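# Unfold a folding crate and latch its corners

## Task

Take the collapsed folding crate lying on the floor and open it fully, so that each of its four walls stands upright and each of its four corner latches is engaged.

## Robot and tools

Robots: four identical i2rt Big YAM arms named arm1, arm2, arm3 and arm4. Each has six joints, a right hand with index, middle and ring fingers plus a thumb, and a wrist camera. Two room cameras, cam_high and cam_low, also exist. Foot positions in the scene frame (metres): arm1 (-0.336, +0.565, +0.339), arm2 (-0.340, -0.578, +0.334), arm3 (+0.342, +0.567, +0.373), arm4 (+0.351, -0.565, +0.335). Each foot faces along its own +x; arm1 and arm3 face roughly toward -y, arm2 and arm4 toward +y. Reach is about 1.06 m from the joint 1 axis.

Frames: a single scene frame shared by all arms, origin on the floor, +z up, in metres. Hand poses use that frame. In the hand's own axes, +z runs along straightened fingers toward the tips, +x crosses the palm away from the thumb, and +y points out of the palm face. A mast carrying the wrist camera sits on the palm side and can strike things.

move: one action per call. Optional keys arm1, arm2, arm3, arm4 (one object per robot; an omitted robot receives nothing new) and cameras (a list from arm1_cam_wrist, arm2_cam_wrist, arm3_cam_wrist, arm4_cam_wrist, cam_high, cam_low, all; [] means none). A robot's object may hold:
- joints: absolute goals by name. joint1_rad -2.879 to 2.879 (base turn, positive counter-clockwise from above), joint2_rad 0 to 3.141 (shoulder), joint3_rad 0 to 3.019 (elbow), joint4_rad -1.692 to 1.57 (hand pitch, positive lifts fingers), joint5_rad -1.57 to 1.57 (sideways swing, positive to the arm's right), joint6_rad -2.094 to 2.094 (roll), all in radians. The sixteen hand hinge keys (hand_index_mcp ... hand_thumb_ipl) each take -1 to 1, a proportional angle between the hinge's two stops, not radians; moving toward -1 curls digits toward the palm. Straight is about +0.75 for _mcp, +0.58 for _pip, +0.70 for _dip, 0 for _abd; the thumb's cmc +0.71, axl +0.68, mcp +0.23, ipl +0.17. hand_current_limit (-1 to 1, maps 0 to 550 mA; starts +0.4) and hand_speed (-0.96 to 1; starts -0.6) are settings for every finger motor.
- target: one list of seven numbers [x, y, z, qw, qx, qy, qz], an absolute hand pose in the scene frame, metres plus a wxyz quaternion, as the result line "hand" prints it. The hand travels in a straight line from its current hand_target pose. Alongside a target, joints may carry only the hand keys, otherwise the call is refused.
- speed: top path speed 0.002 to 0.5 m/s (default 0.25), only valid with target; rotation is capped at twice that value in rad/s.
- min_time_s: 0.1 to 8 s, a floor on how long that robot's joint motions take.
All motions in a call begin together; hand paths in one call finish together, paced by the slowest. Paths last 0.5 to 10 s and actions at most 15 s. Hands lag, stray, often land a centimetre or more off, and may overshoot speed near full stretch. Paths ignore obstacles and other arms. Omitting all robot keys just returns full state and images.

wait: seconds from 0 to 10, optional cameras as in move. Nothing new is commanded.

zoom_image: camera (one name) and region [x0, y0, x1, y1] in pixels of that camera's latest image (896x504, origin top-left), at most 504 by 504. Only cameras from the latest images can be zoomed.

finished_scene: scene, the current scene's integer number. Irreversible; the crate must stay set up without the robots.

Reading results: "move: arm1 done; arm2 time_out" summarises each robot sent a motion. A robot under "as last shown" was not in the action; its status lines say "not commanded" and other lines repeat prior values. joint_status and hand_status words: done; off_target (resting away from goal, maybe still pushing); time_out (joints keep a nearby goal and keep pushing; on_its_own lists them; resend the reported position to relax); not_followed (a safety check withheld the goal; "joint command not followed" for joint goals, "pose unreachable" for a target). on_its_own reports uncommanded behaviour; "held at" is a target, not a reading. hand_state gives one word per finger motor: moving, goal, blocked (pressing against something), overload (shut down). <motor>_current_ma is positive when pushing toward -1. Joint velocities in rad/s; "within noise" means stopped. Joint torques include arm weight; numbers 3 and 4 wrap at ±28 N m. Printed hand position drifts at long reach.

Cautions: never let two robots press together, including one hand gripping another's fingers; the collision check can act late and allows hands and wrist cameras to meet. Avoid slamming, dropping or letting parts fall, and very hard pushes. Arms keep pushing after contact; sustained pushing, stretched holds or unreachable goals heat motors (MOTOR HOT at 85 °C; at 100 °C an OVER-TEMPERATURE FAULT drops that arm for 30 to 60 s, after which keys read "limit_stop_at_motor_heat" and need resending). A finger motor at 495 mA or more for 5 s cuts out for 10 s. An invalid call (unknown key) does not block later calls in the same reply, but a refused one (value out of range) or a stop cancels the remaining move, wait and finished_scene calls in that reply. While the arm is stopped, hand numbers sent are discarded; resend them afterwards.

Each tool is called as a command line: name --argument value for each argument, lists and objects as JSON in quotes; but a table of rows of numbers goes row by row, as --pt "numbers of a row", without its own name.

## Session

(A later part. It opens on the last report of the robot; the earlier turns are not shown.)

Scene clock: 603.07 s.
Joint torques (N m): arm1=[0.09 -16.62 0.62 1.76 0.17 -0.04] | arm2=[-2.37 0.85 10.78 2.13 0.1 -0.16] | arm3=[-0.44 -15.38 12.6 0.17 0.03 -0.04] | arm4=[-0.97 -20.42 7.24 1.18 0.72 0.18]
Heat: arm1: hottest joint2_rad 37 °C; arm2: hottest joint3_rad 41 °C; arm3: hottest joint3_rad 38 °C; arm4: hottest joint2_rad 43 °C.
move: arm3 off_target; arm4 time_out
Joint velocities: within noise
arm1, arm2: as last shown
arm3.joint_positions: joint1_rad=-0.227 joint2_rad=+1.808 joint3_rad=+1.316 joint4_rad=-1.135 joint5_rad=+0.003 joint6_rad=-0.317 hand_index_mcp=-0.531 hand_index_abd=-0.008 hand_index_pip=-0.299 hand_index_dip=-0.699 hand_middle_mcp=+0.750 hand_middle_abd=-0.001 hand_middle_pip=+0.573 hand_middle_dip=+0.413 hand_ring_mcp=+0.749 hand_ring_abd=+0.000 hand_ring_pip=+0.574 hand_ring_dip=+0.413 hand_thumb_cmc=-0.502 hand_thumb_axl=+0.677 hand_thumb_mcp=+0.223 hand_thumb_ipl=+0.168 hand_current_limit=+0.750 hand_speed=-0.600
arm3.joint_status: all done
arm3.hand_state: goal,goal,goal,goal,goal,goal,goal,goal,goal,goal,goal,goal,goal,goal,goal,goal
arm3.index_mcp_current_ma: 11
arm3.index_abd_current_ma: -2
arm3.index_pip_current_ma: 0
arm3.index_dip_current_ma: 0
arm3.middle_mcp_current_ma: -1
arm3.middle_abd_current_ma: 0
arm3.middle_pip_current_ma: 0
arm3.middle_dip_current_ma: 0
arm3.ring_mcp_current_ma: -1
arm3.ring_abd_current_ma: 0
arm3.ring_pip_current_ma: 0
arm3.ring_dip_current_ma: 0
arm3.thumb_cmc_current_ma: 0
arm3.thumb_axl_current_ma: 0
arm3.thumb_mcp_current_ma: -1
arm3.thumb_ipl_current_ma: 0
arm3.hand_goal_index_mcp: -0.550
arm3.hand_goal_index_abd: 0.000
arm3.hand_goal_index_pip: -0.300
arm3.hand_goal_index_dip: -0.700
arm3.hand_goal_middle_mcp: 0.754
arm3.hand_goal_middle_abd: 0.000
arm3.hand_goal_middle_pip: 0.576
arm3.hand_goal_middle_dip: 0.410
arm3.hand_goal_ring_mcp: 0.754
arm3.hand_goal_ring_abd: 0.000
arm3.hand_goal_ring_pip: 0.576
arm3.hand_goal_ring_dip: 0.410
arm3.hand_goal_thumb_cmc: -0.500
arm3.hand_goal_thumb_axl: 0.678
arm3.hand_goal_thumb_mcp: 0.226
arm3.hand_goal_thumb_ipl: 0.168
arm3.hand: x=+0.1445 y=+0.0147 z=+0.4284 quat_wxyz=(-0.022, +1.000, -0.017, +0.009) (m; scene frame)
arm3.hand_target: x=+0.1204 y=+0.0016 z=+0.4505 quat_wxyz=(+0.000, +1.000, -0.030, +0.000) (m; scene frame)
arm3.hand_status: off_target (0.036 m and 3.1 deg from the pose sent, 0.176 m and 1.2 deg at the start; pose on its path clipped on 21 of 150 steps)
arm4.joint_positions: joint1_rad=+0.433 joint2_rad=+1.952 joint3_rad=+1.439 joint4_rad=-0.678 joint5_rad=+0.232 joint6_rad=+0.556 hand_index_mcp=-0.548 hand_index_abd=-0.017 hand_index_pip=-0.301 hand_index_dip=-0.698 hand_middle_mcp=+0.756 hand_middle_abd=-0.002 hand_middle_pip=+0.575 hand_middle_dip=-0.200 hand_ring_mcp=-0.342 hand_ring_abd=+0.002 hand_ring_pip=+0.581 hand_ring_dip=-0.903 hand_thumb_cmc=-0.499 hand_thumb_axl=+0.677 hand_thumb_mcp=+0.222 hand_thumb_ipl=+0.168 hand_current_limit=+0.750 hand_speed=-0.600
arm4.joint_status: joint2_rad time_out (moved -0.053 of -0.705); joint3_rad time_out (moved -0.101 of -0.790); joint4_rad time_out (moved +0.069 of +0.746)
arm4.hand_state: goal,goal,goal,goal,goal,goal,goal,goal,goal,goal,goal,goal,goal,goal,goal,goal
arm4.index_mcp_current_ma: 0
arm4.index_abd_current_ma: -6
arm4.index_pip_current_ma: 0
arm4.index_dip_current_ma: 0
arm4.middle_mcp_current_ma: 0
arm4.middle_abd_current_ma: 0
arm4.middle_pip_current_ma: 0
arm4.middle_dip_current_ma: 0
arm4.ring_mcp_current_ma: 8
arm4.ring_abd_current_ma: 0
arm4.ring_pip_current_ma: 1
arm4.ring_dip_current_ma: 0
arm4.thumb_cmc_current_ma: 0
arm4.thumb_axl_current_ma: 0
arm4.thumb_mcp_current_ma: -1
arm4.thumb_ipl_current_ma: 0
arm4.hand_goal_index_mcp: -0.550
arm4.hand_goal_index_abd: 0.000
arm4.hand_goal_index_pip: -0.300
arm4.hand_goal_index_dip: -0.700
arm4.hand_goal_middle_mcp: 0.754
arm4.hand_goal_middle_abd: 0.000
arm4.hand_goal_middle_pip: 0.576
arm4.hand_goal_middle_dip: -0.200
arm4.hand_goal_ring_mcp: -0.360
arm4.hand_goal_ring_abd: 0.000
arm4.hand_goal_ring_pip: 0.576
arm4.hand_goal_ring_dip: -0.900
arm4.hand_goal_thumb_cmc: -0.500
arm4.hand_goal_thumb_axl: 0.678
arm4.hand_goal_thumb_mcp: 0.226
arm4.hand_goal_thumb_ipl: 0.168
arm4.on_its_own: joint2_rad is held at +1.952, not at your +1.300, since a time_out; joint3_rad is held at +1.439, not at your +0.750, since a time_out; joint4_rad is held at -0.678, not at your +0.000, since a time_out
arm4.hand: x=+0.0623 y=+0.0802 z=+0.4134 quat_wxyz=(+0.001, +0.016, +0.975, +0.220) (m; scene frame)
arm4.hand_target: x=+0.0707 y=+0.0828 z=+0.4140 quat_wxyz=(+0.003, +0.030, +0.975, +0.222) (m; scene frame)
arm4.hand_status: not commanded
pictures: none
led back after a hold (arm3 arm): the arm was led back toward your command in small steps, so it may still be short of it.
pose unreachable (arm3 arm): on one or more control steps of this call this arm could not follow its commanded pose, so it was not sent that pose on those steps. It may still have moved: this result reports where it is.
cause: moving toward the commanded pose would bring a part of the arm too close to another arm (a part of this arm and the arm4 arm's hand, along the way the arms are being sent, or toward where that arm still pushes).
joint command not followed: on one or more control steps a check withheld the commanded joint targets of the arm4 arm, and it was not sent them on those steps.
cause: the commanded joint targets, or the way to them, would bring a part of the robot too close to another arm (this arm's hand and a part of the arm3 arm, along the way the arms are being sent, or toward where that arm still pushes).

move --arm3 '{"target": [0.27, 0.04, 0.46, 0, 0.9996, -0.0297, 0], "speed": 0.25}'

move --arm4 '{"joints": {"joint2_rad": 1.3, "joint3_rad": 0.85, "joint4_rad": 0.0}, "min_time_s": 2.5}'

move --arm4 '{"joints": {"joint1_rad": 1.6, "joint2_rad": 1.9, "joint3_rad": 0.646, "joint4_rad": 1.5, "joint5_rad": 1.5, "joint6_rad": 0.213, "hand_index_mcp": 0.754, "hand_index_pip": 0.576, "hand_index_dip": 0.696, "hand_middle_dip": 0.696, "hand_ring_mcp": -0.36, "hand_ring_pip": -0.62, "hand_ring_dip": -0.49, "hand_thumb_cmc": 0.714}, "min_time_s": 3.5}' --cameras '["cam_low", "cam_high"]'

Scene clock: 619.40 s.
Joint torques (N m): arm1=[0.15 -16.56 0.64 1.74 0.17 -0.05] | arm2=[-2.32 0.85 10.78 2.11 0.1 -0.16] | arm3=[2.08 -14.51 7.73 0.8 0.04 0.16] | arm4=[-0.79 -20.6 7.15 1.22 0.6 0.12]
Heat: arm1: hottest joint2_rad 37 °C; arm2: hottest joint3_rad 41 °C; arm3: hottest joint3_rad 41 °C; arm4: hottest joint2_rad 44 °C.
move: arm3 off_target
Joint velocities: within noise
arm1, arm2, arm4: as last shown
arm3.joint_positions: joint1_rad=+0.020 joint2_rad=+1.644 joint3_rad=+1.149 joint4_rad=-1.116 joint5_rad=+0.000 joint6_rad=-0.055 hand_index_mcp=-0.531 hand_index_abd=-0.003 hand_index_pip=-0.299 hand_index_dip=-0.699 hand_middle_mcp=+0.750 hand_middle_abd=-0.001 hand_middle_pip=+0.573 hand_middle_dip=+0.413 hand_ring_mcp=+0.749 hand_ring_abd=+0.000 hand_ring_pip=+0.574 hand_ring_dip=+0.413 hand_thumb_cmc=-0.502 hand_thumb_axl=+0.677 hand_thumb_mcp=+0.223 hand_thumb_ipl=+0.168 hand_current_limit=+0.750 hand_speed=-0.600
arm3.joint_status: not commanded
arm3.hand_state: goal,goal,goal,goal,goal,goal,goal,goal,goal,goal,goal,goal,goal,goal,goal,goal
arm3.index_mcp_current_ma: 11
arm3.index_abd_current_ma: 0
arm3.index_pip_current_ma: 0
arm3.index_dip_current_ma: 0
arm3.middle_mcp_current_ma: -1
arm3.middle_abd_current_ma: 0
arm3.middle_pip_current_ma: 0
arm3.middle_dip_current_ma: 0
arm3.ring_mcp_current_ma: -1
arm3.ring_abd_current_ma: 0
arm3.ring_pip_current_ma: 0
arm3.ring_dip_current_ma: 0
arm3.thumb_cmc_current_ma: 0
arm3.thumb_axl_current_ma: 0
arm3.thumb_mcp_current_ma: -1
arm3.thumb_ipl_current_ma: 0
arm3.hand_goal_index_mcp: -0.550
arm3.hand_goal_index_abd: 0.000
arm3.hand_goal_index_pip: -0.300
arm3.hand_goal_index_dip: -0.700
arm3.hand_goal_middle_mcp: 0.754
arm3.hand_goal_middle_abd: 0.000
arm3.hand_goal_middle_pip: 0.576
arm3.hand_goal_middle_dip: 0.410
arm3.hand_goal_ring_mcp: 0.754
arm3.hand_goal_ring_abd: 0.000
arm3.hand_goal_ring_pip: 0.576
arm3.hand_goal_ring_dip: 0.410
arm3.hand_goal_thumb_cmc: -0.500
arm3.hand_goal_thumb_axl: 0.678
arm3.hand_goal_thumb_mcp: 0.226
arm3.hand_goal_thumb_ipl: 0.168
arm3.hand: x=+0.2694 y=+0.0434 z=+0.4490 quat_wxyz=(-0.015, +1.000, -0.024, +0.003) (m; scene frame)
arm3.hand_target: x=+0.2700 y=+0.0401 z=+0.4600 quat_wxyz=(+0.000, +1.000, -0.030, +0.000) (m; scene frame)
arm3.hand_status: off_target (0.011 m and 1.9 deg from the pose sent, 0.132 m and 3.1 deg at the start)
arm4.joint_positions: joint1_rad=+0.432 joint2_rad=+1.952 joint3_rad=+1.439 joint4_rad=-0.678 joint5_rad=+0.235 joint6_rad=+0.562 hand_index_mcp=-0.546 hand_index_abd=-0.003 hand_index_pip=-0.301 hand_index_dip=-0.698 hand_middle_mcp=+0.756 hand_middle_abd=-0.002 hand_middle_pip=+0.575 hand_middle_dip=-0.200 hand_ring_mcp=-0.342 hand_ring_abd=+0.002 hand_ring_pip=+0.581 hand_ring_dip=-0.903 hand_thumb_cmc=-0.499 hand_thumb_axl=+0.677 hand_thumb_mcp=+0.222 hand_thumb_ipl=+0.168 hand_current_limit=+0.750 hand_speed=-0.600
arm4.index_mcp_current_ma: 1
arm4.index_abd_current_ma: 0
arm4.on_its_own: joint2_rad is held at +1.952, not at your +1.300, since a time_out; joint3_rad is held at +1.439, not at your +0.750, since a time_out; joint4_rad is held at -0.678, not at your +0.000, since a time_out
arm4.hand: x=+0.0638 y=+0.0805 z=+0.4137 quat_wxyz=(+0.001, +0.020, +0.975, +0.221) (m; scene frame)
pictures: none

Scene clock: 622.40 s.
Joint torques (N m): arm1=[0.09 -16.62 0.62 1.73 0.18 -0.05] | arm2=[-2.32 0.79 10.77 2.13 0.11 -0.16] | arm3=[2.2 -14.51 7.72 0.8 0.04 0.14] | arm4=[-0.85 -12.92 7.46 3.32 0.38 0.01]
Heat: arm1: hottest joint2_rad 37 °C; arm2: hottest joint3_rad 41 °C; arm3: hottest joint3_rad 41 °C; arm4: hottest joint2_rad 44 °C.
move: arm4 done
Joint velocities: within noise
arm1, arm3: as last shown
arm2.joint_positions: joint1_rad=+0.643 joint2_rad=+0.616 joint3_rad=+1.332 joint4_rad=-1.246 joint5_rad=-0.006 joint6_rad=+1.092 hand_index_mcp=+0.755 hand_index_abd=+0.000 hand_index_pip=+0.577 hand_index_dip=+0.696 hand_middle_mcp=+0.755 hand_middle_abd=+0.000 hand_middle_pip=+0.577 hand_middle_dip=+0.696 hand_ring_mcp=+0.755 hand_ring_abd=+0.000 hand_ring_pip=+0.577 hand_ring_dip=+0.696 hand_thumb_cmc=+0.715 hand_thumb_axl=+0.677 hand_thumb_mcp=+0.226 hand_thumb_ipl=+0.168 hand_current_limit=+0.400 hand_speed=-0.600
arm2.joint_status: not commanded
arm2.hand_state: goal,goal,goal,goal,goal,goal,goal,goal,goal,goal,goal,goal,goal,goal,goal,goal
arm2.index_mcp_current_ma: 0
arm2.index_abd_current_ma: 0
arm2.index_pip_current_ma: 0
arm2.index_dip_current_ma: 0
arm2.middle_mcp_current_ma: 0
arm2.middle_abd_current_ma: 0
arm2.middle_pip_current_ma: 0
arm2.middle_dip_current_ma: 0
arm2.ring_mcp_current_ma: 0
arm2.ring_abd_current_ma: 0
arm2.ring_pip_current_ma: 0
arm2.ring_dip_current_ma: 0
arm2.thumb_cmc_current_ma: 0
arm2.thumb_axl_current_ma: 0
arm2.thumb_mcp_current_ma: 0
arm2.thumb_ipl_current_ma: 0
arm2.hand_goal_index_mcp: 0.754
arm2.hand_goal_index_abd: 0.000
arm2.hand_goal_index_pip: 0.576
arm2.hand_goal_index_dip: 0.696
arm2.hand_goal_middle_mcp: 0.754
arm2.hand_goal_middle_abd: 0.000
arm2.hand_goal_middle_pip: 0.576
arm2.hand_goal_middle_dip: 0.696
arm2.hand_goal_ring_mcp: 0.754
arm2.hand_goal_ring_abd: 0.000
arm2.hand_goal_ring_pip: 0.576
arm2.hand_goal_ring_dip: 0.696
arm2.hand_goal_thumb_cmc: 0.714
arm2.hand_goal_thumb_axl: 0.678
arm2.hand_goal_thumb_mcp: 0.226
arm2.hand_goal_thumb_ipl: 0.168
arm2.hand: x=-0.3926 y=-0.3057 z=+0.8798 quat_wxyz=(-0.355, +0.253, +0.830, +0.347) (m; scene frame)
arm2.hand_target: x=-0.3913 y=-0.3082 z=+0.8914 quat_wxyz=(-0.363, +0.251, +0.824, +0.355) (m; scene frame)
arm2.hand_status: not commanded
arm3.joint_positions: joint1_rad=+0.020 joint2_rad=+1.644 joint3_rad=+1.149 joint4_rad=-1.116 joint5_rad=+0.000 joint6_rad=-0.054 hand_index_mcp=-0.531 hand_index_abd=-0.003 hand_index_pip=-0.299 hand_index_dip=-0.699 hand_middle_mcp=+0.750 hand_middle_abd=-0.001 hand_middle_pip=+0.573 hand_middle_dip=+0.413 hand_ring_mcp=+0.749 hand_ring_abd=+0.000 hand_ring_pip=+0.574 hand_ring_dip=+0.413 hand_thumb_cmc=-0.502 hand_thumb_axl=+0.677 hand_thumb_mcp=+0.223 hand_thumb_ipl=+0.168 hand_current_limit=+0.750 hand_speed=-0.600
arm4.joint_positions: joint1_rad=+0.432 joint2_rad=+1.310 joint3_rad=+0.858 joint4_rad=-0.024 joint5_rad=+0.235 joint6_rad=+0.563 hand_index_mcp=-0.546 hand_index_abd=-0.002 hand_index_pip=-0.301 hand_index_dip=-0.698 hand_middle_mcp=+0.758 hand_middle_abd=-0.002 hand_middle_pip=+0.575 hand_middle_dip=-0.200 hand_ring_mcp=-0.346 hand_ring_abd=+0.002 hand_ring_pip=+0.581 hand_ring_dip=-0.903 hand_thumb_cmc=-0.498 hand_thumb_axl=+0.677 hand_thumb_mcp=+0.222 hand_thumb_ipl=+0.168 hand_current_limit=+0.750 hand_speed=-0.600
arm4.joint_status: all done
arm4.hand_state: goal,goal,goal,goal,goal,goal,goal,goal,goal,goal,goal,goal,goal,goal,goal,goal
arm4.index_mcp_current_ma: 1
arm4.index_abd_current_ma: 0
arm4.index_pip_current_ma: 0
arm4.index_dip_current_ma: 0
arm4.middle_mcp_current_ma: 1
arm4.middle_abd_current_ma: 0
arm4.middle_pip_current_ma: 0
arm4.middle_dip_current_ma: 0
arm4.ring_mcp_current_ma: 5
arm4.ring_abd_current_ma: 0
arm4.ring_pip_current_ma: 1
arm4.ring_dip_current_ma: 0
arm4.thumb_cmc_current_ma: 0
arm4.thumb_axl_current_ma: 0
arm4.thumb_mcp_current_ma: -1
arm4.thumb_ipl_current_ma: 0
arm4.hand_goal_index_mcp: -0.550
arm4.hand_goal_index_abd: 0.000
arm4.hand_goal_index_pip: -0.300
arm4.hand_goal_index_dip: -0.700
arm4.hand_goal_middle_mcp: 0.754
arm4.hand_goal_middle_abd: 0.000
arm4.hand_goal_middle_pip: 0.576
arm4.hand_goal_middle_dip: -0.200
arm4.hand_goal_ring_mcp: -0.360
arm4.hand_goal_ring_abd: 0.000
arm4.hand_goal_ring_pip: 0.576
arm4.hand_goal_ring_dip: -0.900
arm4.hand_goal_thumb_cmc: -0.500
arm4.hand_goal_thumb_axl: 0.678
arm4.hand_goal_thumb_mcp: 0.226
arm4.hand_goal_thumb_ipl: 0.168
arm4.hand: x=+0.1344 y=-0.0343 z=+0.6305 quat_wxyz=(-0.188, +0.058, +0.848, +0.492) (m; scene frame)
arm4.hand_target: x=+0.1413 y=-0.0344 z=+0.6363 quat_wxyz=(-0.194, +0.068, +0.841, +0.501) (m; scene frame)
arm4.hand_status: not commanded
pictures: none

Scene clock: 626.47 s.
Joint torques (N m): arm1=[0.15 -16.56 0.64 1.74 0.17 -0.05] | arm2=[-2.32 0.79 10.78 2.13 0.11 -0.16] | arm3=[2.2 -14.51 7.73 0.81 0.04 0.14] | arm4=[0.15 -13.63 2.47 1.72 -0.1 -0.23]
Heat: arm1: hottest joint2_rad 37 °C; arm2: hottest joint3_rad 41 °C; arm3: hottest joint3_rad 41 °C; arm4: hottest joint2_rad 43 °C.
move: arm4 done
Joint velocities: within noise
arm1, arm2, arm3: as last shown
arm4.joint_positions: joint1_rad=+1.595 joint2_rad=+1.895 joint3_rad=+0.653 joint4_rad=+1.483 joint5_rad=+1.497 joint6_rad=+0.224 hand_index_mcp=+0.760 hand_index_abd=-0.001 hand_index_pip=+0.576 hand_index_dip=+0.694 hand_middle_mcp=+0.760 hand_middle_abd=-0.001 hand_middle_pip=+0.576 hand_middle_dip=+0.694 hand_ring_mcp=-0.358 hand_ring_abd=+0.002 hand_ring_pip=-0.619 hand_ring_dip=-0.493 hand_thumb_cmc=+0.719 hand_thumb_axl=+0.677 hand_thumb_mcp=+0.224 hand_thumb_ipl=+0.168 hand_current_limit=+0.750 hand_speed=-0.600
arm4.joint_status: all done
arm4.hand_state: goal,goal,goal,goal,goal,goal,goal,goal,goal,goal,goal,goal,goal,goal,goal,goal
arm4.index_mcp_current_ma: 1
arm4.index_abd_current_ma: 0
arm4.index_pip_current_ma: 0
arm4.index_dip_current_ma: 0
arm4.middle_mcp_current_ma: 1
arm4.middle_abd_current_ma: 0
arm4.middle_pip_current_ma: 0
arm4.middle_dip_current_ma: 0
arm4.ring_mcp_current_ma: 0
arm4.ring_abd_current_ma: 0
arm4.ring_pip_current_ma: 0
arm4.ring_dip_current_ma: 0
arm4.thumb_cmc_current_ma: 1
arm4.thumb_axl_current_ma: 0
arm4.thumb_mcp_current_ma: 0
arm4.thumb_ipl_current_ma: 0
arm4.hand_goal_index_mcp: 0.754
arm4.hand_goal_index_abd: 0.000
arm4.hand_goal_index_pip: 0.576
arm4.hand_goal_index_dip: 0.696
arm4.hand_goal_middle_mcp: 0.754
arm4.hand_goal_middle_abd: 0.000
arm4.hand_goal_middle_pip: 0.576
arm4.hand_goal_middle_dip: 0.696
arm4.hand_goal_ring_mcp: -0.360
arm4.hand_goal_ring_abd: 0.000
arm4.hand_goal_ring_pip: -0.620
arm4.hand_goal_ring_dip: -0.490
arm4.hand_goal_thumb_cmc: 0.714
arm4.hand_goal_thumb_axl: 0.678
arm4.hand_goal_thumb_mcp: 0.226
arm4.hand_goal_thumb_ipl: 0.168
arm4.hand: x=-0.0308 y=-0.4465 z=+0.5247 quat_wxyz=(-0.239, +0.079, +0.696, +0.672) (m; scene frame)
arm4.hand_target: x=-0.0284 y=-0.4481 z=+0.5230 quat_wxyz=(-0.238, +0.077, +0.697, +0.673) (m; scene frame)
arm4.hand_status: not commanded
pictures: cam_high, cam_low

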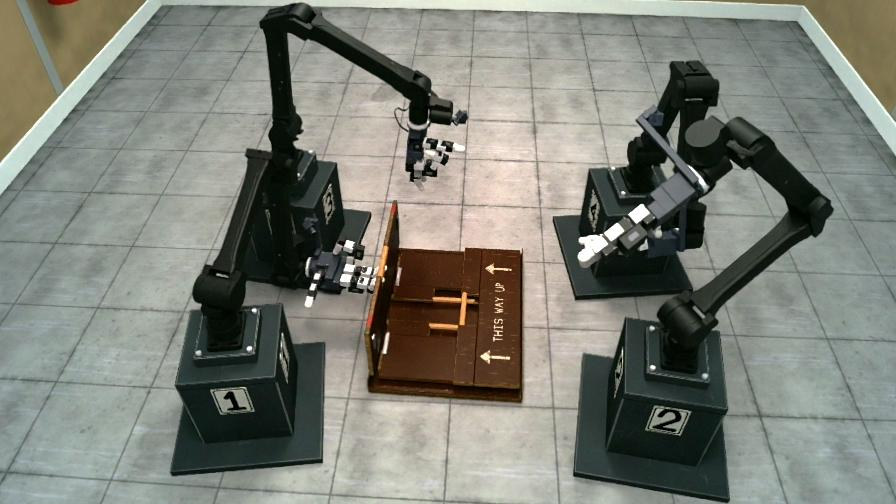

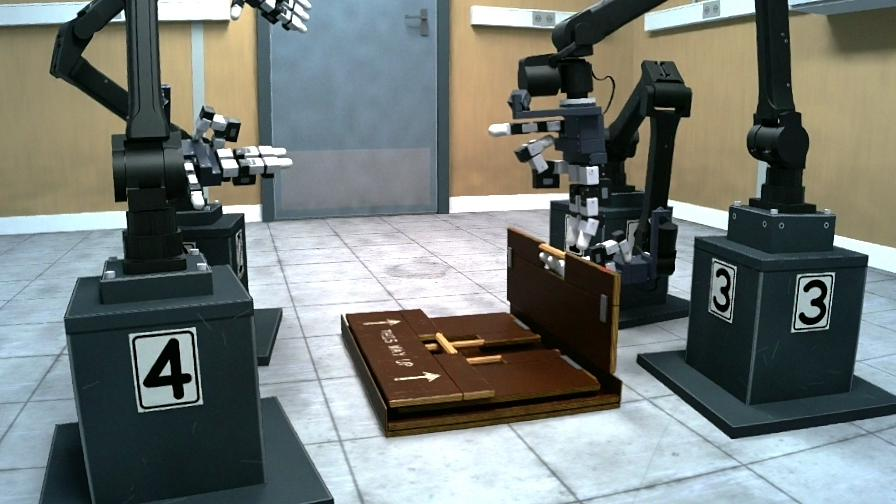

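move --arm3 '{"target": [-0.02, -0.03, 0.33, 0, 0.9996, -0.0297, 0], "speed": 0.25, "joints": {"hand_middle_dip": 0.41, "hand_ring_dip": 0.41}}' --cameras '["cam_high", "cam_low", "arm3_cam_wrist"]'

Scene clock: 654.67 s.
Joint torques (N m): arm1=[0.15 -16.56 0.64 1.76 0.17 -0.06] | arm2=[-2.37 0.79 10.78 2.11 0.1 -0.16] | arm3=[1.67 -19.49 11.23 0.09 -0.24 -0.15] | arm4=[0.26 -13.63 2.51 1.77 -0.09 -0.22]
Heat: arm1: hottest joint2_rad 38 °C; arm2: hottest joint3_rad 41 °C; arm3: hottest joint3_rad 40 °C; arm4: hottest joint2_rad 41 °C.
move: arm3 off_target
Joint velocities: within noise
arm1, arm2, arm4: as last shown
arm3.joint_positions: joint1_rad=-0.451 joint2_rad=+2.166 joint3_rad=+1.560 joint4_rad=-1.003 joint5_rad=+0.010 joint6_rad=-0.500 hand_index_mcp=-0.531 hand_index_abd=-0.003 hand_index_pip=-0.299 hand_index_dip=-0.699 hand_middle_mcp=+0.750 hand_middle_abd=-0.001 hand_middle_pip=+0.573 hand_middle_dip=+0.413 hand_ring_mcp=+0.749 hand_ring_abd=+0.000 hand_ring_pip=+0.574 hand_ring_dip=+0.413 hand_thumb_cmc=-0.502 hand_thumb_axl=+0.677 hand_thumb_mcp=+0.223 hand_thumb_ipl=+0.168 hand_current_limit=+0.750 hand_speed=-0.600
arm3.joint_status: all done
arm3.hand_state: goal,goal,goal,goal,goal,goal,goal,goal,goal,goal,goal,goal,goal,goal,goal,goal
arm3.index_mcp_current_ma: 11
arm3.index_abd_current_ma: 0
arm3.index_pip_current_ma: 0
arm3.index_dip_current_ma: 0
arm3.middle_mcp_current_ma: -1
arm3.middle_abd_current_ma: 0
arm3.middle_pip_current_ma: 0
arm3.middle_dip_current_ma: 0
arm3.ring_mcp_current_ma: -1
arm3.ring_abd_current_ma: 0
arm3.ring_pip_current_ma: 0
arm3.ring_dip_current_ma: 0
arm3.thumb_cmc_current_ma: 0
arm3.thumb_axl_current_ma: 0
arm3.thumb_mcp_current_ma: -1
arm3.thumb_ipl_current_ma: 0
arm3.hand_goal_index_mcp: -0.550
arm3.hand_goal_index_abd: 0.000
arm3.hand_goal_index_pip: -0.300
arm3.hand_goal_index_dip: -0.700
arm3.hand_goal_middle_mcp: 0.754
arm3.hand_goal_middle_abd: 0.000
arm3.hand_goal_middle_pip: 0.576
arm3.hand_goal_middle_dip: 0.410
arm3.hand_goal_ring_mcp: 0.754
arm3.hand_goal_ring_abd: 0.000
arm3.hand_goal_ring_pip: 0.576
arm3.hand_goal_ring_dip: 0.410
arm3.hand_goal_thumb_cmc: -0.500
arm3.hand_goal_thumb_axl: 0.678
arm3.hand_goal_thumb_mcp: 0.226
arm3.hand_goal_thumb_ipl: 0.168
arm3.hand: x=-0.0110 y=-0.0146 z=+0.3154 quat_wxyz=(-0.014, +0.999, -0.037, +0.007) (m; scene frame)
arm3.hand_target: x=-0.0196 y=-0.0293 z=+0.3305 quat_wxyz=(+0.000, +1.000, -0.030, +0.000) (m; scene frame)
arm3.hand_status: off_target (0.023 m and 2.0 deg from the pose sent, 0.321 m and 1.9 deg at the start)
pictures: arm3_cam_wrist, cam_high, cam_low

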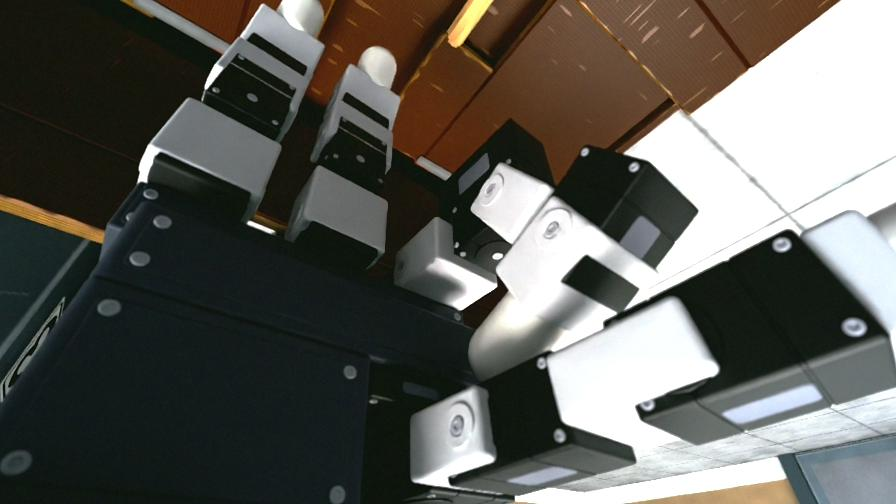

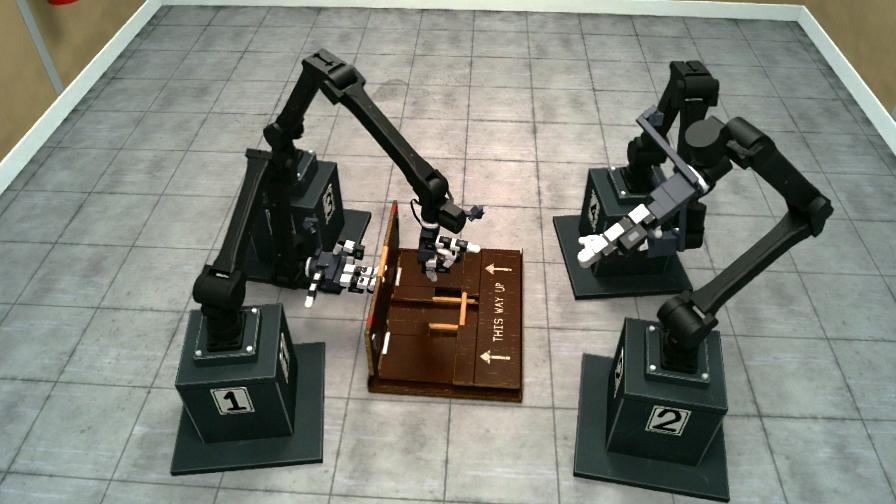

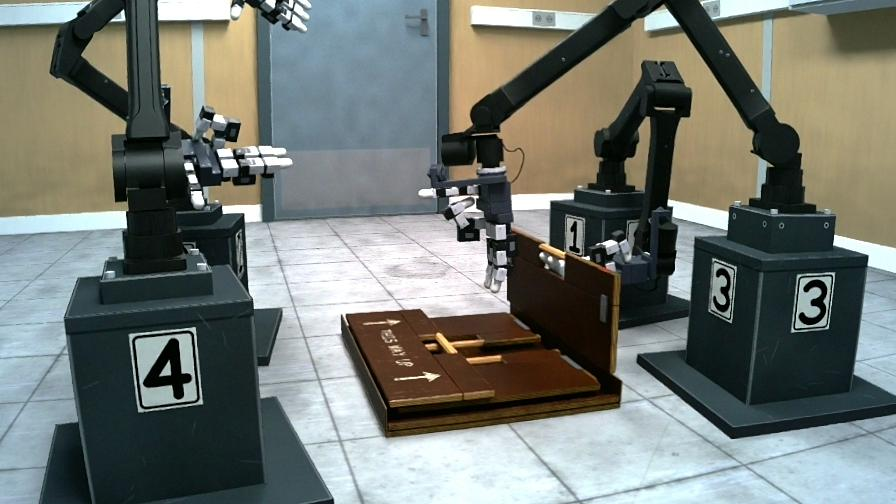

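move --arm3 '{"target": [-0.033, -0.05, 0.225, 0, 0.9996, -0.0297, 0], "speed": 0.2}' --cameras '["cam_high", "cam_low", "arm3_cam_wrist"]'

zoom_image --camera "cam_high" --region '[380, 210, 540, 330]'

zoom_image --camera "cam_low" --region '[390, 230, 570, 420]'

Scene clock: 665.33 s.
Joint torques (N m): arm1=[0.09 -16.56 0.64 1.74 0.17 -0.05] | arm2=[-2.26 0.79 10.77 2.13 0.1 -0.16] | arm3=[1.79 -22.12 9.99 0.62 -0.22 -0.15] | arm4=[0.09 -13.57 2.51 1.76 -0.1 -0.22]
Heat: arm1: hottest joint2_rad 38 °C; arm2: hottest joint3_rad 41 °C; arm3: hottest joint3_rad 40 °C; arm4: hottest joint2_rad 41 °C.
move: arm3 off_target
Joint velocities: within noise
arm1, arm2, arm4: as last shown
arm3.joint_positions: joint1_rad=-0.451 joint2_rad=+2.396 joint3_rad=+1.649 joint4_rad=-0.889 joint5_rad=+0.010 joint6_rad=-0.502 hand_index_mcp=-0.531 hand_index_abd=-0.003 hand_index_pip=-0.299 hand_index_dip=-0.699 hand_middle_mcp=+0.750 hand_middle_abd=-0.001 hand_middle_pip=+0.573 hand_middle_dip=+0.413 hand_ring_mcp=+0.749 hand_ring_abd=+0.000 hand_ring_pip=+0.574 hand_ring_dip=+0.413 hand_thumb_cmc=-0.502 hand_thumb_axl=+0.677 hand_thumb_mcp=+0.223 hand_thumb_ipl=+0.168 hand_current_limit=+0.750 hand_speed=-0.600
arm3.joint_status: not commanded
arm3.hand_state: goal,goal,goal,goal,goal,goal,goal,goal,goal,goal,goal,goal,goal,goal,goal,goal
arm3.index_mcp_current_ma: 11
arm3.index_abd_current_ma: 0
arm3.index_pip_current_ma: 0
arm3.index_dip_current_ma: 0
arm3.middle_mcp_current_ma: -1
arm3.middle_abd_current_ma: 0
arm3.middle_pip_current_ma: 0
arm3.middle_dip_current_ma: 0
arm3.ring_mcp_current_ma: -1
arm3.ring_abd_current_ma: 0
arm3.ring_pip_current_ma: 0
arm3.ring_dip_current_ma: 0
arm3.thumb_cmc_current_ma: 0
arm3.thumb_axl_current_ma: 0
arm3.thumb_mcp_current_ma: -1
arm3.thumb_ipl_current_ma: 0
arm3.hand_goal_index_mcp: -0.550
arm3.hand_goal_index_abd: 0.000
arm3.hand_goal_index_pip: -0.300
arm3.hand_goal_index_dip: -0.700
arm3.hand_goal_middle_mcp: 0.754
arm3.hand_goal_middle_abd: 0.000
arm3.hand_goal_middle_pip: 0.576
arm3.hand_goal_middle_dip: 0.410
arm3.hand_goal_ring_mcp: 0.754
arm3.hand_goal_ring_abd: 0.000
arm3.hand_goal_ring_pip: 0.576
arm3.hand_goal_ring_dip: 0.410
arm3.hand_goal_thumb_cmc: -0.500
arm3.hand_goal_thumb_axl: 0.678
arm3.hand_goal_thumb_mcp: 0.226
arm3.hand_goal_thumb_ipl: 0.168
arm3.hand: x=-0.0190 y=-0.0288 z=+0.2034 quat_wxyz=(-0.025, +0.999, -0.036, +0.014) (m; scene frame)
arm3.hand_target: x=-0.0324 y=-0.0490 z=+0.2258 quat_wxyz=(+0.000, +1.000, -0.030, +0.000) (m; scene frame)
arm3.hand_status: off_target (0.033 m and 3.4 deg from the pose sent, 0.099 m and 2.0 deg at the start)
pictures: arm3_cam_wrist, cam_high, cam_low

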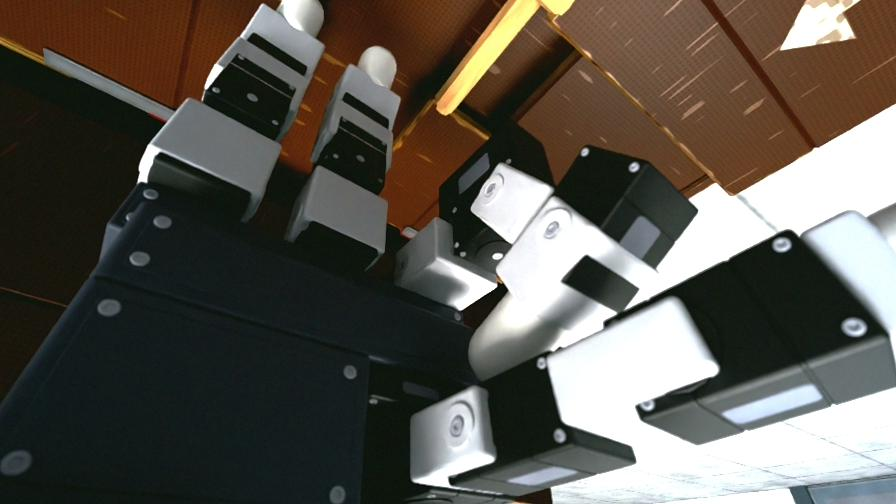

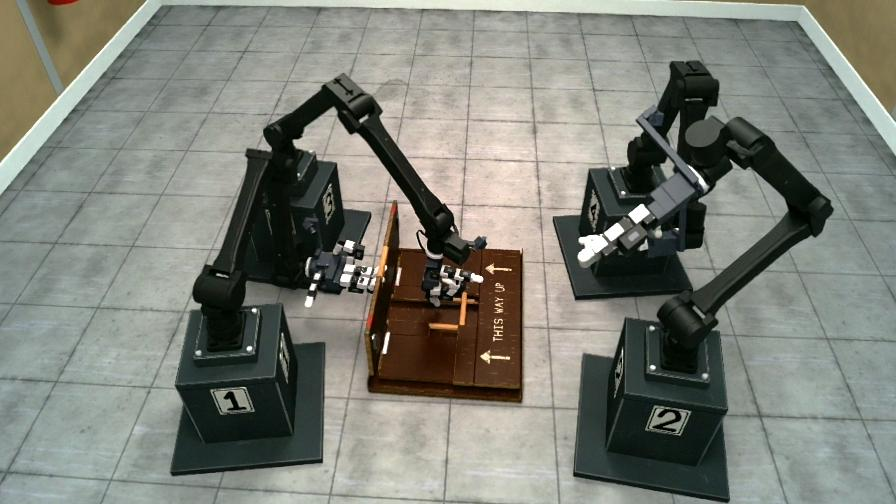

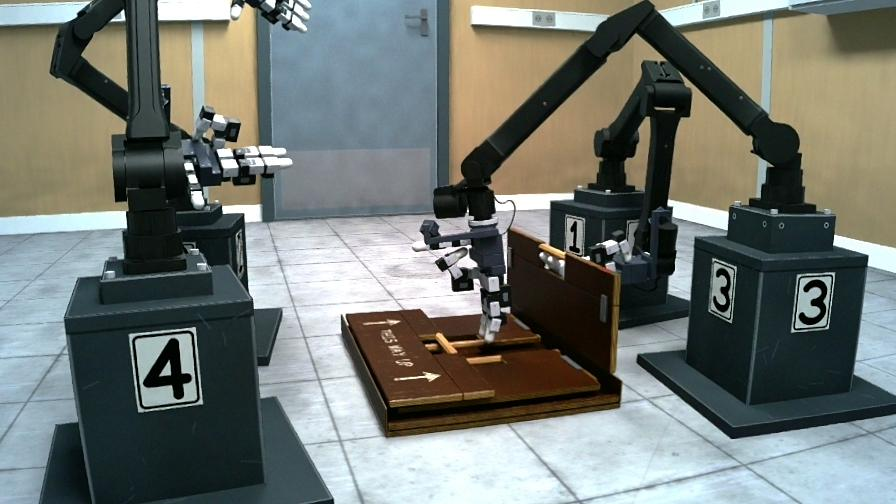

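Scaled by 3.150.

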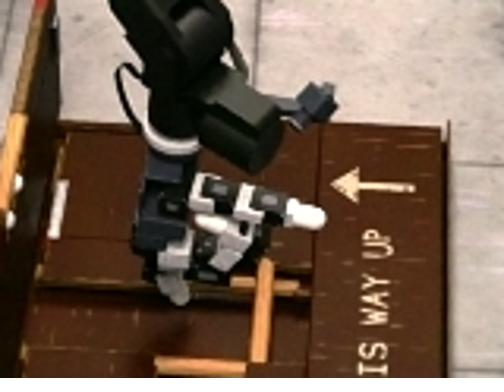

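Scaled by 2.653.

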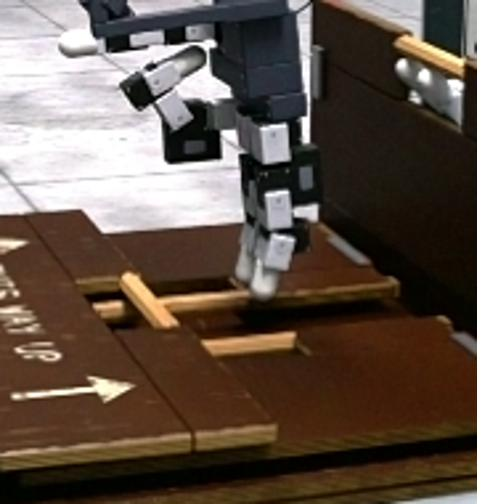

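move --arm3 '{"target": [-0.036, -0.058, 0.178, 0, 0.9996, -0.0297, 0], "speed": 0.1}' --cameras '["cam_high", "cam_low"]'

zoom_image --camera "cam_high" --region '[380, 210, 540, 330]'

zoom_image --camera "cam_low" --region '[390, 230, 570, 420]'

Scene clock: 674.77 s.
Joint torques (N m): arm1=[0.15 -16.62 0.64 1.73 0.17 -0.05] | arm2=[-2.26 0.79 10.77 2.13 0.11 -0.15] | arm3=[1.9 -21.48 9.73 0.69 -0.24 -0.13] | arm4=[0.32 -13.74 2.51 1.77 -0.09 -0.21]
Heat: arm1: hottest joint2_rad 38 °C; arm2: hottest joint3_rad 41 °C; arm3: hottest joint3_rad 40 °C; arm4: hottest joint2_rad 40 °C.
move: arm3 off_target
Joint velocities: within noise
arm1.joint_positions: joint1_rad=+1.202 joint2_rad=+2.622 joint3_rad=+0.887 joint4_rad=+1.557 joint5_rad=+1.424 joint6_rad=+0.157 hand_index_mcp=+0.795 hand_index_abd=+0.033 hand_index_pip=+0.606 hand_index_dip=+0.002 hand_middle_mcp=+0.798 hand_middle_abd=-0.001 hand_middle_pip=+0.594 hand_middle_dip=-0.036 hand_ring_mcp=-0.358 hand_ring_abd=+0.001 hand_ring_pip=-0.620 hand_ring_dip=-0.488 hand_thumb_cmc=+0.722 hand_thumb_axl=+0.677 hand_thumb_mcp=+0.226 hand_thumb_ipl=+0.168 hand_current_limit=+0.750 hand_speed=-0.600
arm1.joint_status: not commanded
arm1.hand_state: blocked,blocked,blocked,blocked,blocked,goal,goal,goal,goal,goal,goal,goal,goal,goal,goal,goal
arm1.index_mcp_current_ma: 34
arm1.index_abd_current_ma: 16
arm1.index_pip_current_ma: 16
arm1.index_dip_current_ma: 48
arm1.middle_mcp_current_ma: 38
arm1.middle_abd_current_ma: 0
arm1.middle_pip_current_ma: 6
arm1.middle_dip_current_ma: 4
arm1.ring_mcp_current_ma: 0
arm1.ring_abd_current_ma: 0
arm1.ring_pip_current_ma: 0
arm1.ring_dip_current_ma: 0
arm1.thumb_cmc_current_ma: 1
arm1.thumb_axl_current_ma: 0
arm1.thumb_mcp_current_ma: 0
arm1.thumb_ipl_current_ma: 0
arm1.hand_goal_index_mcp: 0.754
arm1.hand_goal_index_abd: 0.000
arm1.hand_goal_index_pip: 0.576
arm1.hand_goal_index_dip: -0.050
arm1.hand_goal_middle_mcp: 0.754
arm1.hand_goal_middle_abd: 0.000
arm1.hand_goal_middle_pip: 0.576
arm1.hand_goal_middle_dip: -0.050
arm1.hand_goal_ring_mcp: -0.360
arm1.hand_goal_ring_abd: 0.000
arm1.hand_goal_ring_pip: -0.620
arm1.hand_goal_ring_dip: -0.490
arm1.hand_goal_thumb_cmc: 0.714
arm1.hand_goal_thumb_axl: 0.678
arm1.hand_goal_thumb_mcp: 0.226
arm1.hand_goal_thumb_ipl: 0.168
arm1.hand: x=+0.0192 y=+0.3106 z=+0.2908 quat_wxyz=(+0.697, +0.716, -0.016, -0.026) (m; scene frame)
arm1.hand_target: x=+0.0180 y=+0.3081 z=+0.2880 quat_wxyz=(+0.698, +0.716, -0.023, -0.022) (m; scene frame)
arm1.hand_status: not commanded
arm2, arm4: as last shown
arm3.joint_positions: joint1_rad=-0.451 joint2_rad=+2.485 joint3_rad=+1.705 joint4_rad=-0.844 joint5_rad=+0.010 joint6_rad=-0.502 hand_index_mcp=-0.531 hand_index_abd=-0.003 hand_index_pip=-0.299 hand_index_dip=-0.699 hand_middle_mcp=+0.750 hand_middle_abd=-0.001 hand_middle_pip=+0.573 hand_middle_dip=+0.413 hand_ring_mcp=+0.750 hand_ring_abd=+0.005 hand_ring_pip=+0.574 hand_ring_dip=+0.408 hand_thumb_cmc=-0.502 hand_thumb_axl=+0.677 hand_thumb_mcp=+0.223 hand_thumb_ipl=+0.168 hand_current_limit=+0.750 hand_speed=-0.600
arm3.joint_status: not commanded
arm3.hand_state: goal,goal,goal,goal,goal,goal,goal,goal,goal,goal,goal,goal,goal,goal,goal,goal
arm3.index_mcp_current_ma: 11
arm3.index_abd_current_ma: 0
arm3.index_pip_current_ma: 0
arm3.index_dip_current_ma: 0
arm3.middle_mcp_current_ma: -1
arm3.middle_abd_current_ma: 0
arm3.middle_pip_current_ma: 0
arm3.middle_dip_current_ma: 0
arm3.ring_mcp_current_ma: -1
arm3.ring_abd_current_ma: 1
arm3.ring_pip_current_ma: 0
arm3.ring_dip_current_ma: 0
arm3.thumb_cmc_current_ma: 0
arm3.thumb_axl_current_ma: 0
arm3.thumb_mcp_current_ma: -1
arm3.thumb_ipl_current_ma: 0
arm3.hand_goal_index_mcp: -0.550
arm3.hand_goal_index_abd: 0.000
arm3.hand_goal_index_pip: -0.300
arm3.hand_goal_index_dip: -0.700
arm3.hand_goal_middle_mcp: 0.754
arm3.hand_goal_middle_abd: 0.000
arm3.hand_goal_middle_pip: 0.576
arm3.hand_goal_middle_dip: 0.410
arm3.hand_goal_ring_mcp: 0.754
arm3.hand_goal_ring_abd: 0.000
arm3.hand_goal_ring_pip: 0.576
arm3.hand_goal_ring_dip: 0.410
arm3.hand_goal_thumb_cmc: -0.500
arm3.hand_goal_thumb_axl: 0.678
arm3.hand_goal_thumb_mcp: 0.226
arm3.hand_goal_thumb_ipl: 0.168
arm3.hand: x=-0.0253 y=-0.0389 z=+0.1656 quat_wxyz=(-0.020, +0.999, -0.036, +0.010) (m; scene frame)
arm3.hand_target: x=-0.0355 y=-0.0573 z=+0.1788 quat_wxyz=(+0.000, +1.000, -0.030, +0.000) (m; scene frame)
arm3.hand_status: off_target (0.025 m and 2.7 deg from the pose sent, 0.042 m and 3.4 deg at the start)
pictures: cam_high, cam_low

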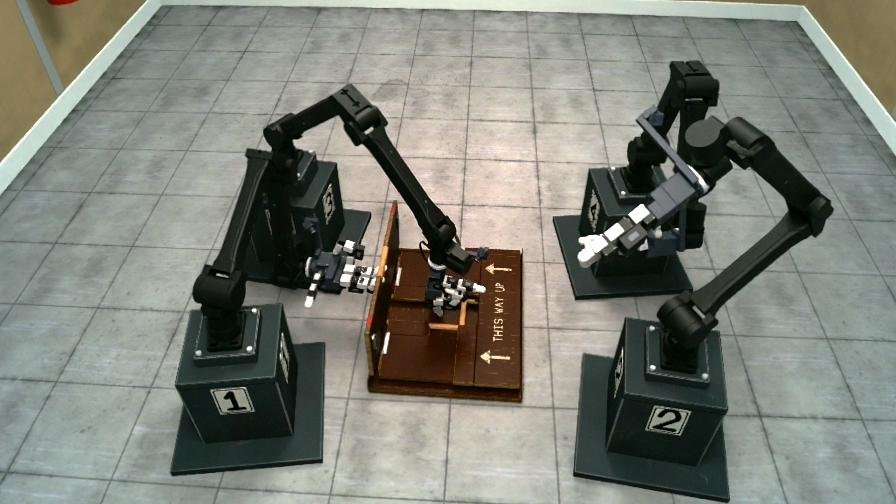

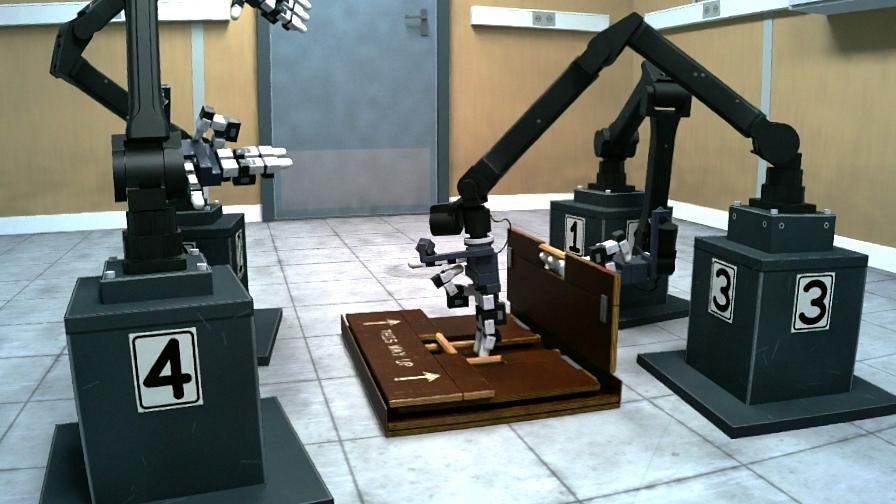

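Scaled by 3.150.

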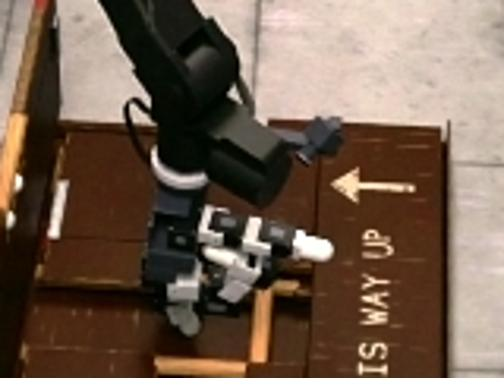

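Scaled by 2.653.

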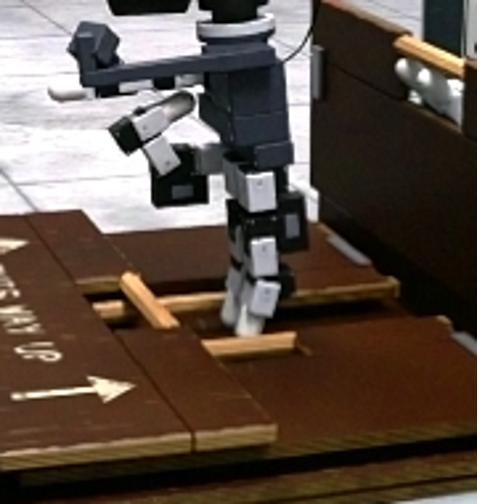

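move --arm3 '{"target": [-0.036, -0.060, 0.163, 0, 0.9996, -0.0297, 0], "speed": 0.1, "joints": {"hand_middle_dip": 0.1, "hand_ring_dip": 0.1}}'

move --arm3 '{"target": [-0.036, -0.125, 0.163, 0, 0.9996, -0.0297, 0], "speed": 0.1}' --cameras '["cam_high", "cam_low"]'

zoom_image --camera "cam_low" --region '[390, 230, 570, 420]'

Scene clock: 679.37 s.
Joint torques (N m): arm1=[0.15 -16.62 0.65 1.74 0.17 -0.05] | arm2=[-2.32 0.85 10.77 2.14 0.1 -0.16] | arm3=[2.08 -21.48 9.7 0.68 -0.24 -0.11] | arm4=[0.21 -13.68 2.5 1.74 -0.09 -0.21]
Heat: arm1: hottest joint2_rad 38 °C; arm2: hottest joint3_rad 41 °C; arm3: hottest joint3_rad 40 °C; arm4: hottest joint2_rad 40 °C.
move: arm3 off_target
Joint velocities: within noise
arm1, arm2, arm4: as last shown
arm3.joint_positions: joint1_rad=-0.451 joint2_rad=+2.515 joint3_rad=+1.722 joint4_rad=-0.829 joint5_rad=+0.010 joint6_rad=-0.502 hand_index_mcp=-0.531 hand_index_abd=-0.003 hand_index_pip=-0.299 hand_index_dip=-0.699 hand_middle_mcp=+0.750 hand_middle_abd=-0.001 hand_middle_pip=+0.573 hand_middle_dip=+0.104 hand_ring_mcp=+0.751 hand_ring_abd=+0.005 hand_ring_pip=+0.574 hand_ring_dip=+0.101 hand_thumb_cmc=-0.502 hand_thumb_axl=+0.677 hand_thumb_mcp=+0.223 hand_thumb_ipl=+0.168 hand_current_limit=+0.750 hand_speed=-0.600
arm3.joint_status: all done
arm3.hand_state: goal,goal,goal,goal,goal,goal,goal,goal,goal,goal,goal,goal,goal,goal,goal,goal
arm3.index_mcp_current_ma: 11
arm3.index_abd_current_ma: 0
arm3.index_pip_current_ma: 0
arm3.index_dip_current_ma: 0
arm3.middle_mcp_current_ma: -1
arm3.middle_abd_current_ma: 0
arm3.middle_pip_current_ma: 0
arm3.middle_dip_current_ma: 1
arm3.ring_mcp_current_ma: 0
arm3.ring_abd_current_ma: 1
arm3.ring_pip_current_ma: 0
arm3.ring_dip_current_ma: 0
arm3.thumb_cmc_current_ma: 0
arm3.thumb_axl_current_ma: 0
arm3.thumb_mcp_current_ma: -1
arm3.thumb_ipl_current_ma: 0
arm3.hand_goal_index_mcp: -0.550
arm3.hand_goal_index_abd: 0.000
arm3.hand_goal_index_pip: -0.300
arm3.hand_goal_index_dip: -0.700
arm3.hand_goal_middle_mcp: 0.754
arm3.hand_goal_middle_abd: 0.000
arm3.hand_goal_middle_pip: 0.576
arm3.hand_goal_middle_dip: 0.100
arm3.hand_goal_ring_mcp: 0.754
arm3.hand_goal_ring_abd: 0.000
arm3.hand_goal_ring_pip: 0.576
arm3.hand_goal_ring_dip: 0.100
arm3.hand_goal_thumb_cmc: -0.500
arm3.hand_goal_thumb_axl: 0.678
arm3.hand_goal_thumb_mcp: 0.226
arm3.hand_goal_thumb_ipl: 0.168
arm3.hand: x=-0.0263 y=-0.0407 z=+0.1519 quat_wxyz=(-0.019, +0.999, -0.036, +0.010) (m; scene frame)
arm3.hand_target: x=-0.0355 y=-0.0593 z=+0.1639 quat_wxyz=(+0.000, +1.000, -0.030, +0.000) (m; scene frame)
arm3.hand_status: off_target (0.024 m and 2.6 deg from the pose sent, 0.024 m and 2.7 deg at the start)
pictures: none

Scene clock: 680.83 s.
Joint torques (N m): arm1=[0.15 -16.5 0.64 1.72 0.17 -0.05] | arm2=[-2.32 0.79 10.78 2.14 0.11 -0.16] | arm3=[2.96 -23.65 11.33 0.21 -0.29 0.16] | arm4=[0.15 -13.51 2.5 1.78 -0.09 -0.21]
Heat: arm1: hottest joint2_rad 38 °C; arm2: hottest joint3_rad 41 °C; arm3: hottest joint3_rad 40 °C; arm4: hottest joint2_rad 40 °C.
move: arm3 off_target
Joint velocities: within noise
arm1, arm2, arm4: as last shown
arm3.joint_positions: joint1_rad=-0.413 joint2_rad=+2.645 joint3_rad=+1.993 joint4_rad=-0.967 joint5_rad=+0.010 joint6_rad=-0.482 hand_index_mcp=-0.531 hand_index_abd=-0.003 hand_index_pip=-0.299 hand_index_dip=-0.699 hand_middle_mcp=+0.754 hand_middle_abd=+0.002 hand_middle_pip=+0.576 hand_middle_dip=+0.098 hand_ring_mcp=+0.763 hand_ring_abd=+0.003 hand_ring_pip=+0.581 hand_ring_dip=+0.102 hand_thumb_cmc=-0.502 hand_thumb_axl=+0.677 hand_thumb_mcp=+0.223 hand_thumb_ipl=+0.168 hand_current_limit=+0.750 hand_speed=-0.600
arm3.joint_status: not commanded
arm3.hand_state: goal,goal,goal,goal,goal,goal,goal,goal,goal,goal,goal,goal,goal,goal,goal,goal
arm3.index_mcp_current_ma: 11
arm3.index_abd_current_ma: 0
arm3.index_pip_current_ma: 0
arm3.index_dip_current_ma: 0
arm3.middle_mcp_current_ma: 0
arm3.middle_abd_current_ma: 0
arm3.middle_pip_current_ma: 0
arm3.middle_dip_current_ma: 0
arm3.ring_mcp_current_ma: 3
arm3.ring_abd_current_ma: 0
arm3.ring_pip_current_ma: 1
arm3.ring_dip_current_ma: 0
arm3.thumb_cmc_current_ma: 0
arm3.thumb_axl_current_ma: 0
arm3.thumb_mcp_current_ma: -1
arm3.thumb_ipl_current_ma: 0
arm3.hand_goal_index_mcp: -0.550
arm3.hand_goal_index_abd: 0.000
arm3.hand_goal_index_pip: -0.300
arm3.hand_goal_index_dip: -0.700
arm3.hand_goal_middle_mcp: 0.754
arm3.hand_goal_middle_abd: 0.000
arm3.hand_goal_middle_pip: 0.576
arm3.hand_goal_middle_dip: 0.100
arm3.hand_goal_ring_mcp: 0.754
arm3.hand_goal_ring_abd: 0.000
arm3.hand_goal_ring_pip: 0.576
arm3.hand_goal_ring_dip: 0.100
arm3.hand_goal_thumb_cmc: -0.500
arm3.hand_goal_thumb_axl: 0.678
arm3.hand_goal_thumb_mcp: 0.226
arm3.hand_goal_thumb_ipl: 0.168
arm3.hand: x=-0.0333 y=-0.1011 z=+0.1470 quat_wxyz=(-0.018, +0.999, -0.027, +0.008) (m; scene frame)
arm3.hand_target: x=-0.0354 y=-0.1239 z=+0.1639 quat_wxyz=(+0.001, +1.000, -0.030, +0.000) (m; scene frame)
arm3.hand_status: off_target (0.029 m and 2.3 deg from the pose sent, 0.086 m and 2.6 deg at the start)
pictures: cam_high, cam_low

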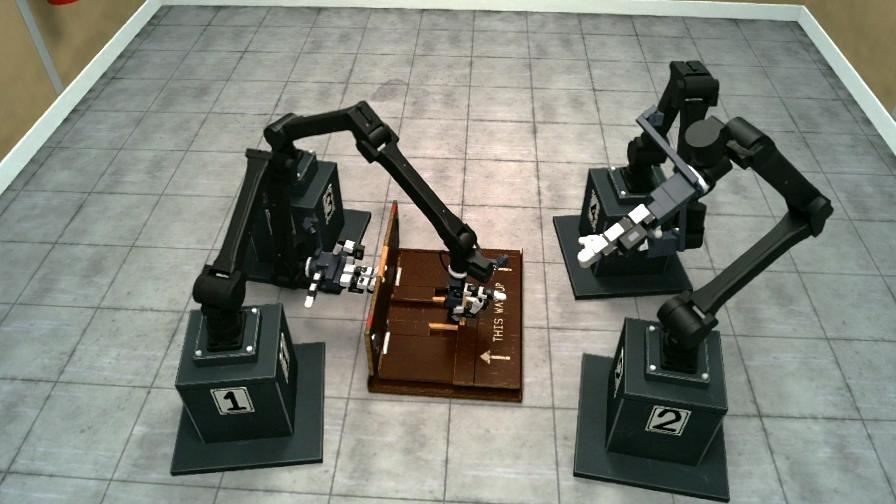

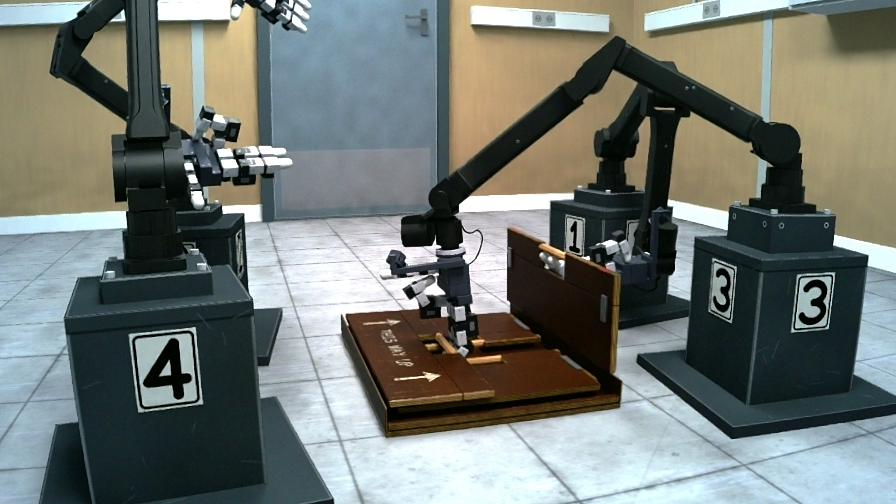

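Scaled by 2.653.

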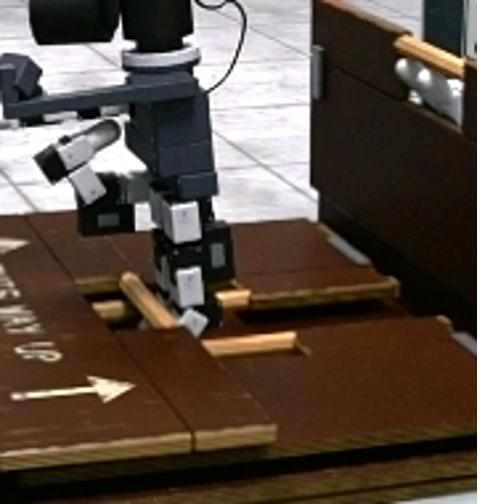

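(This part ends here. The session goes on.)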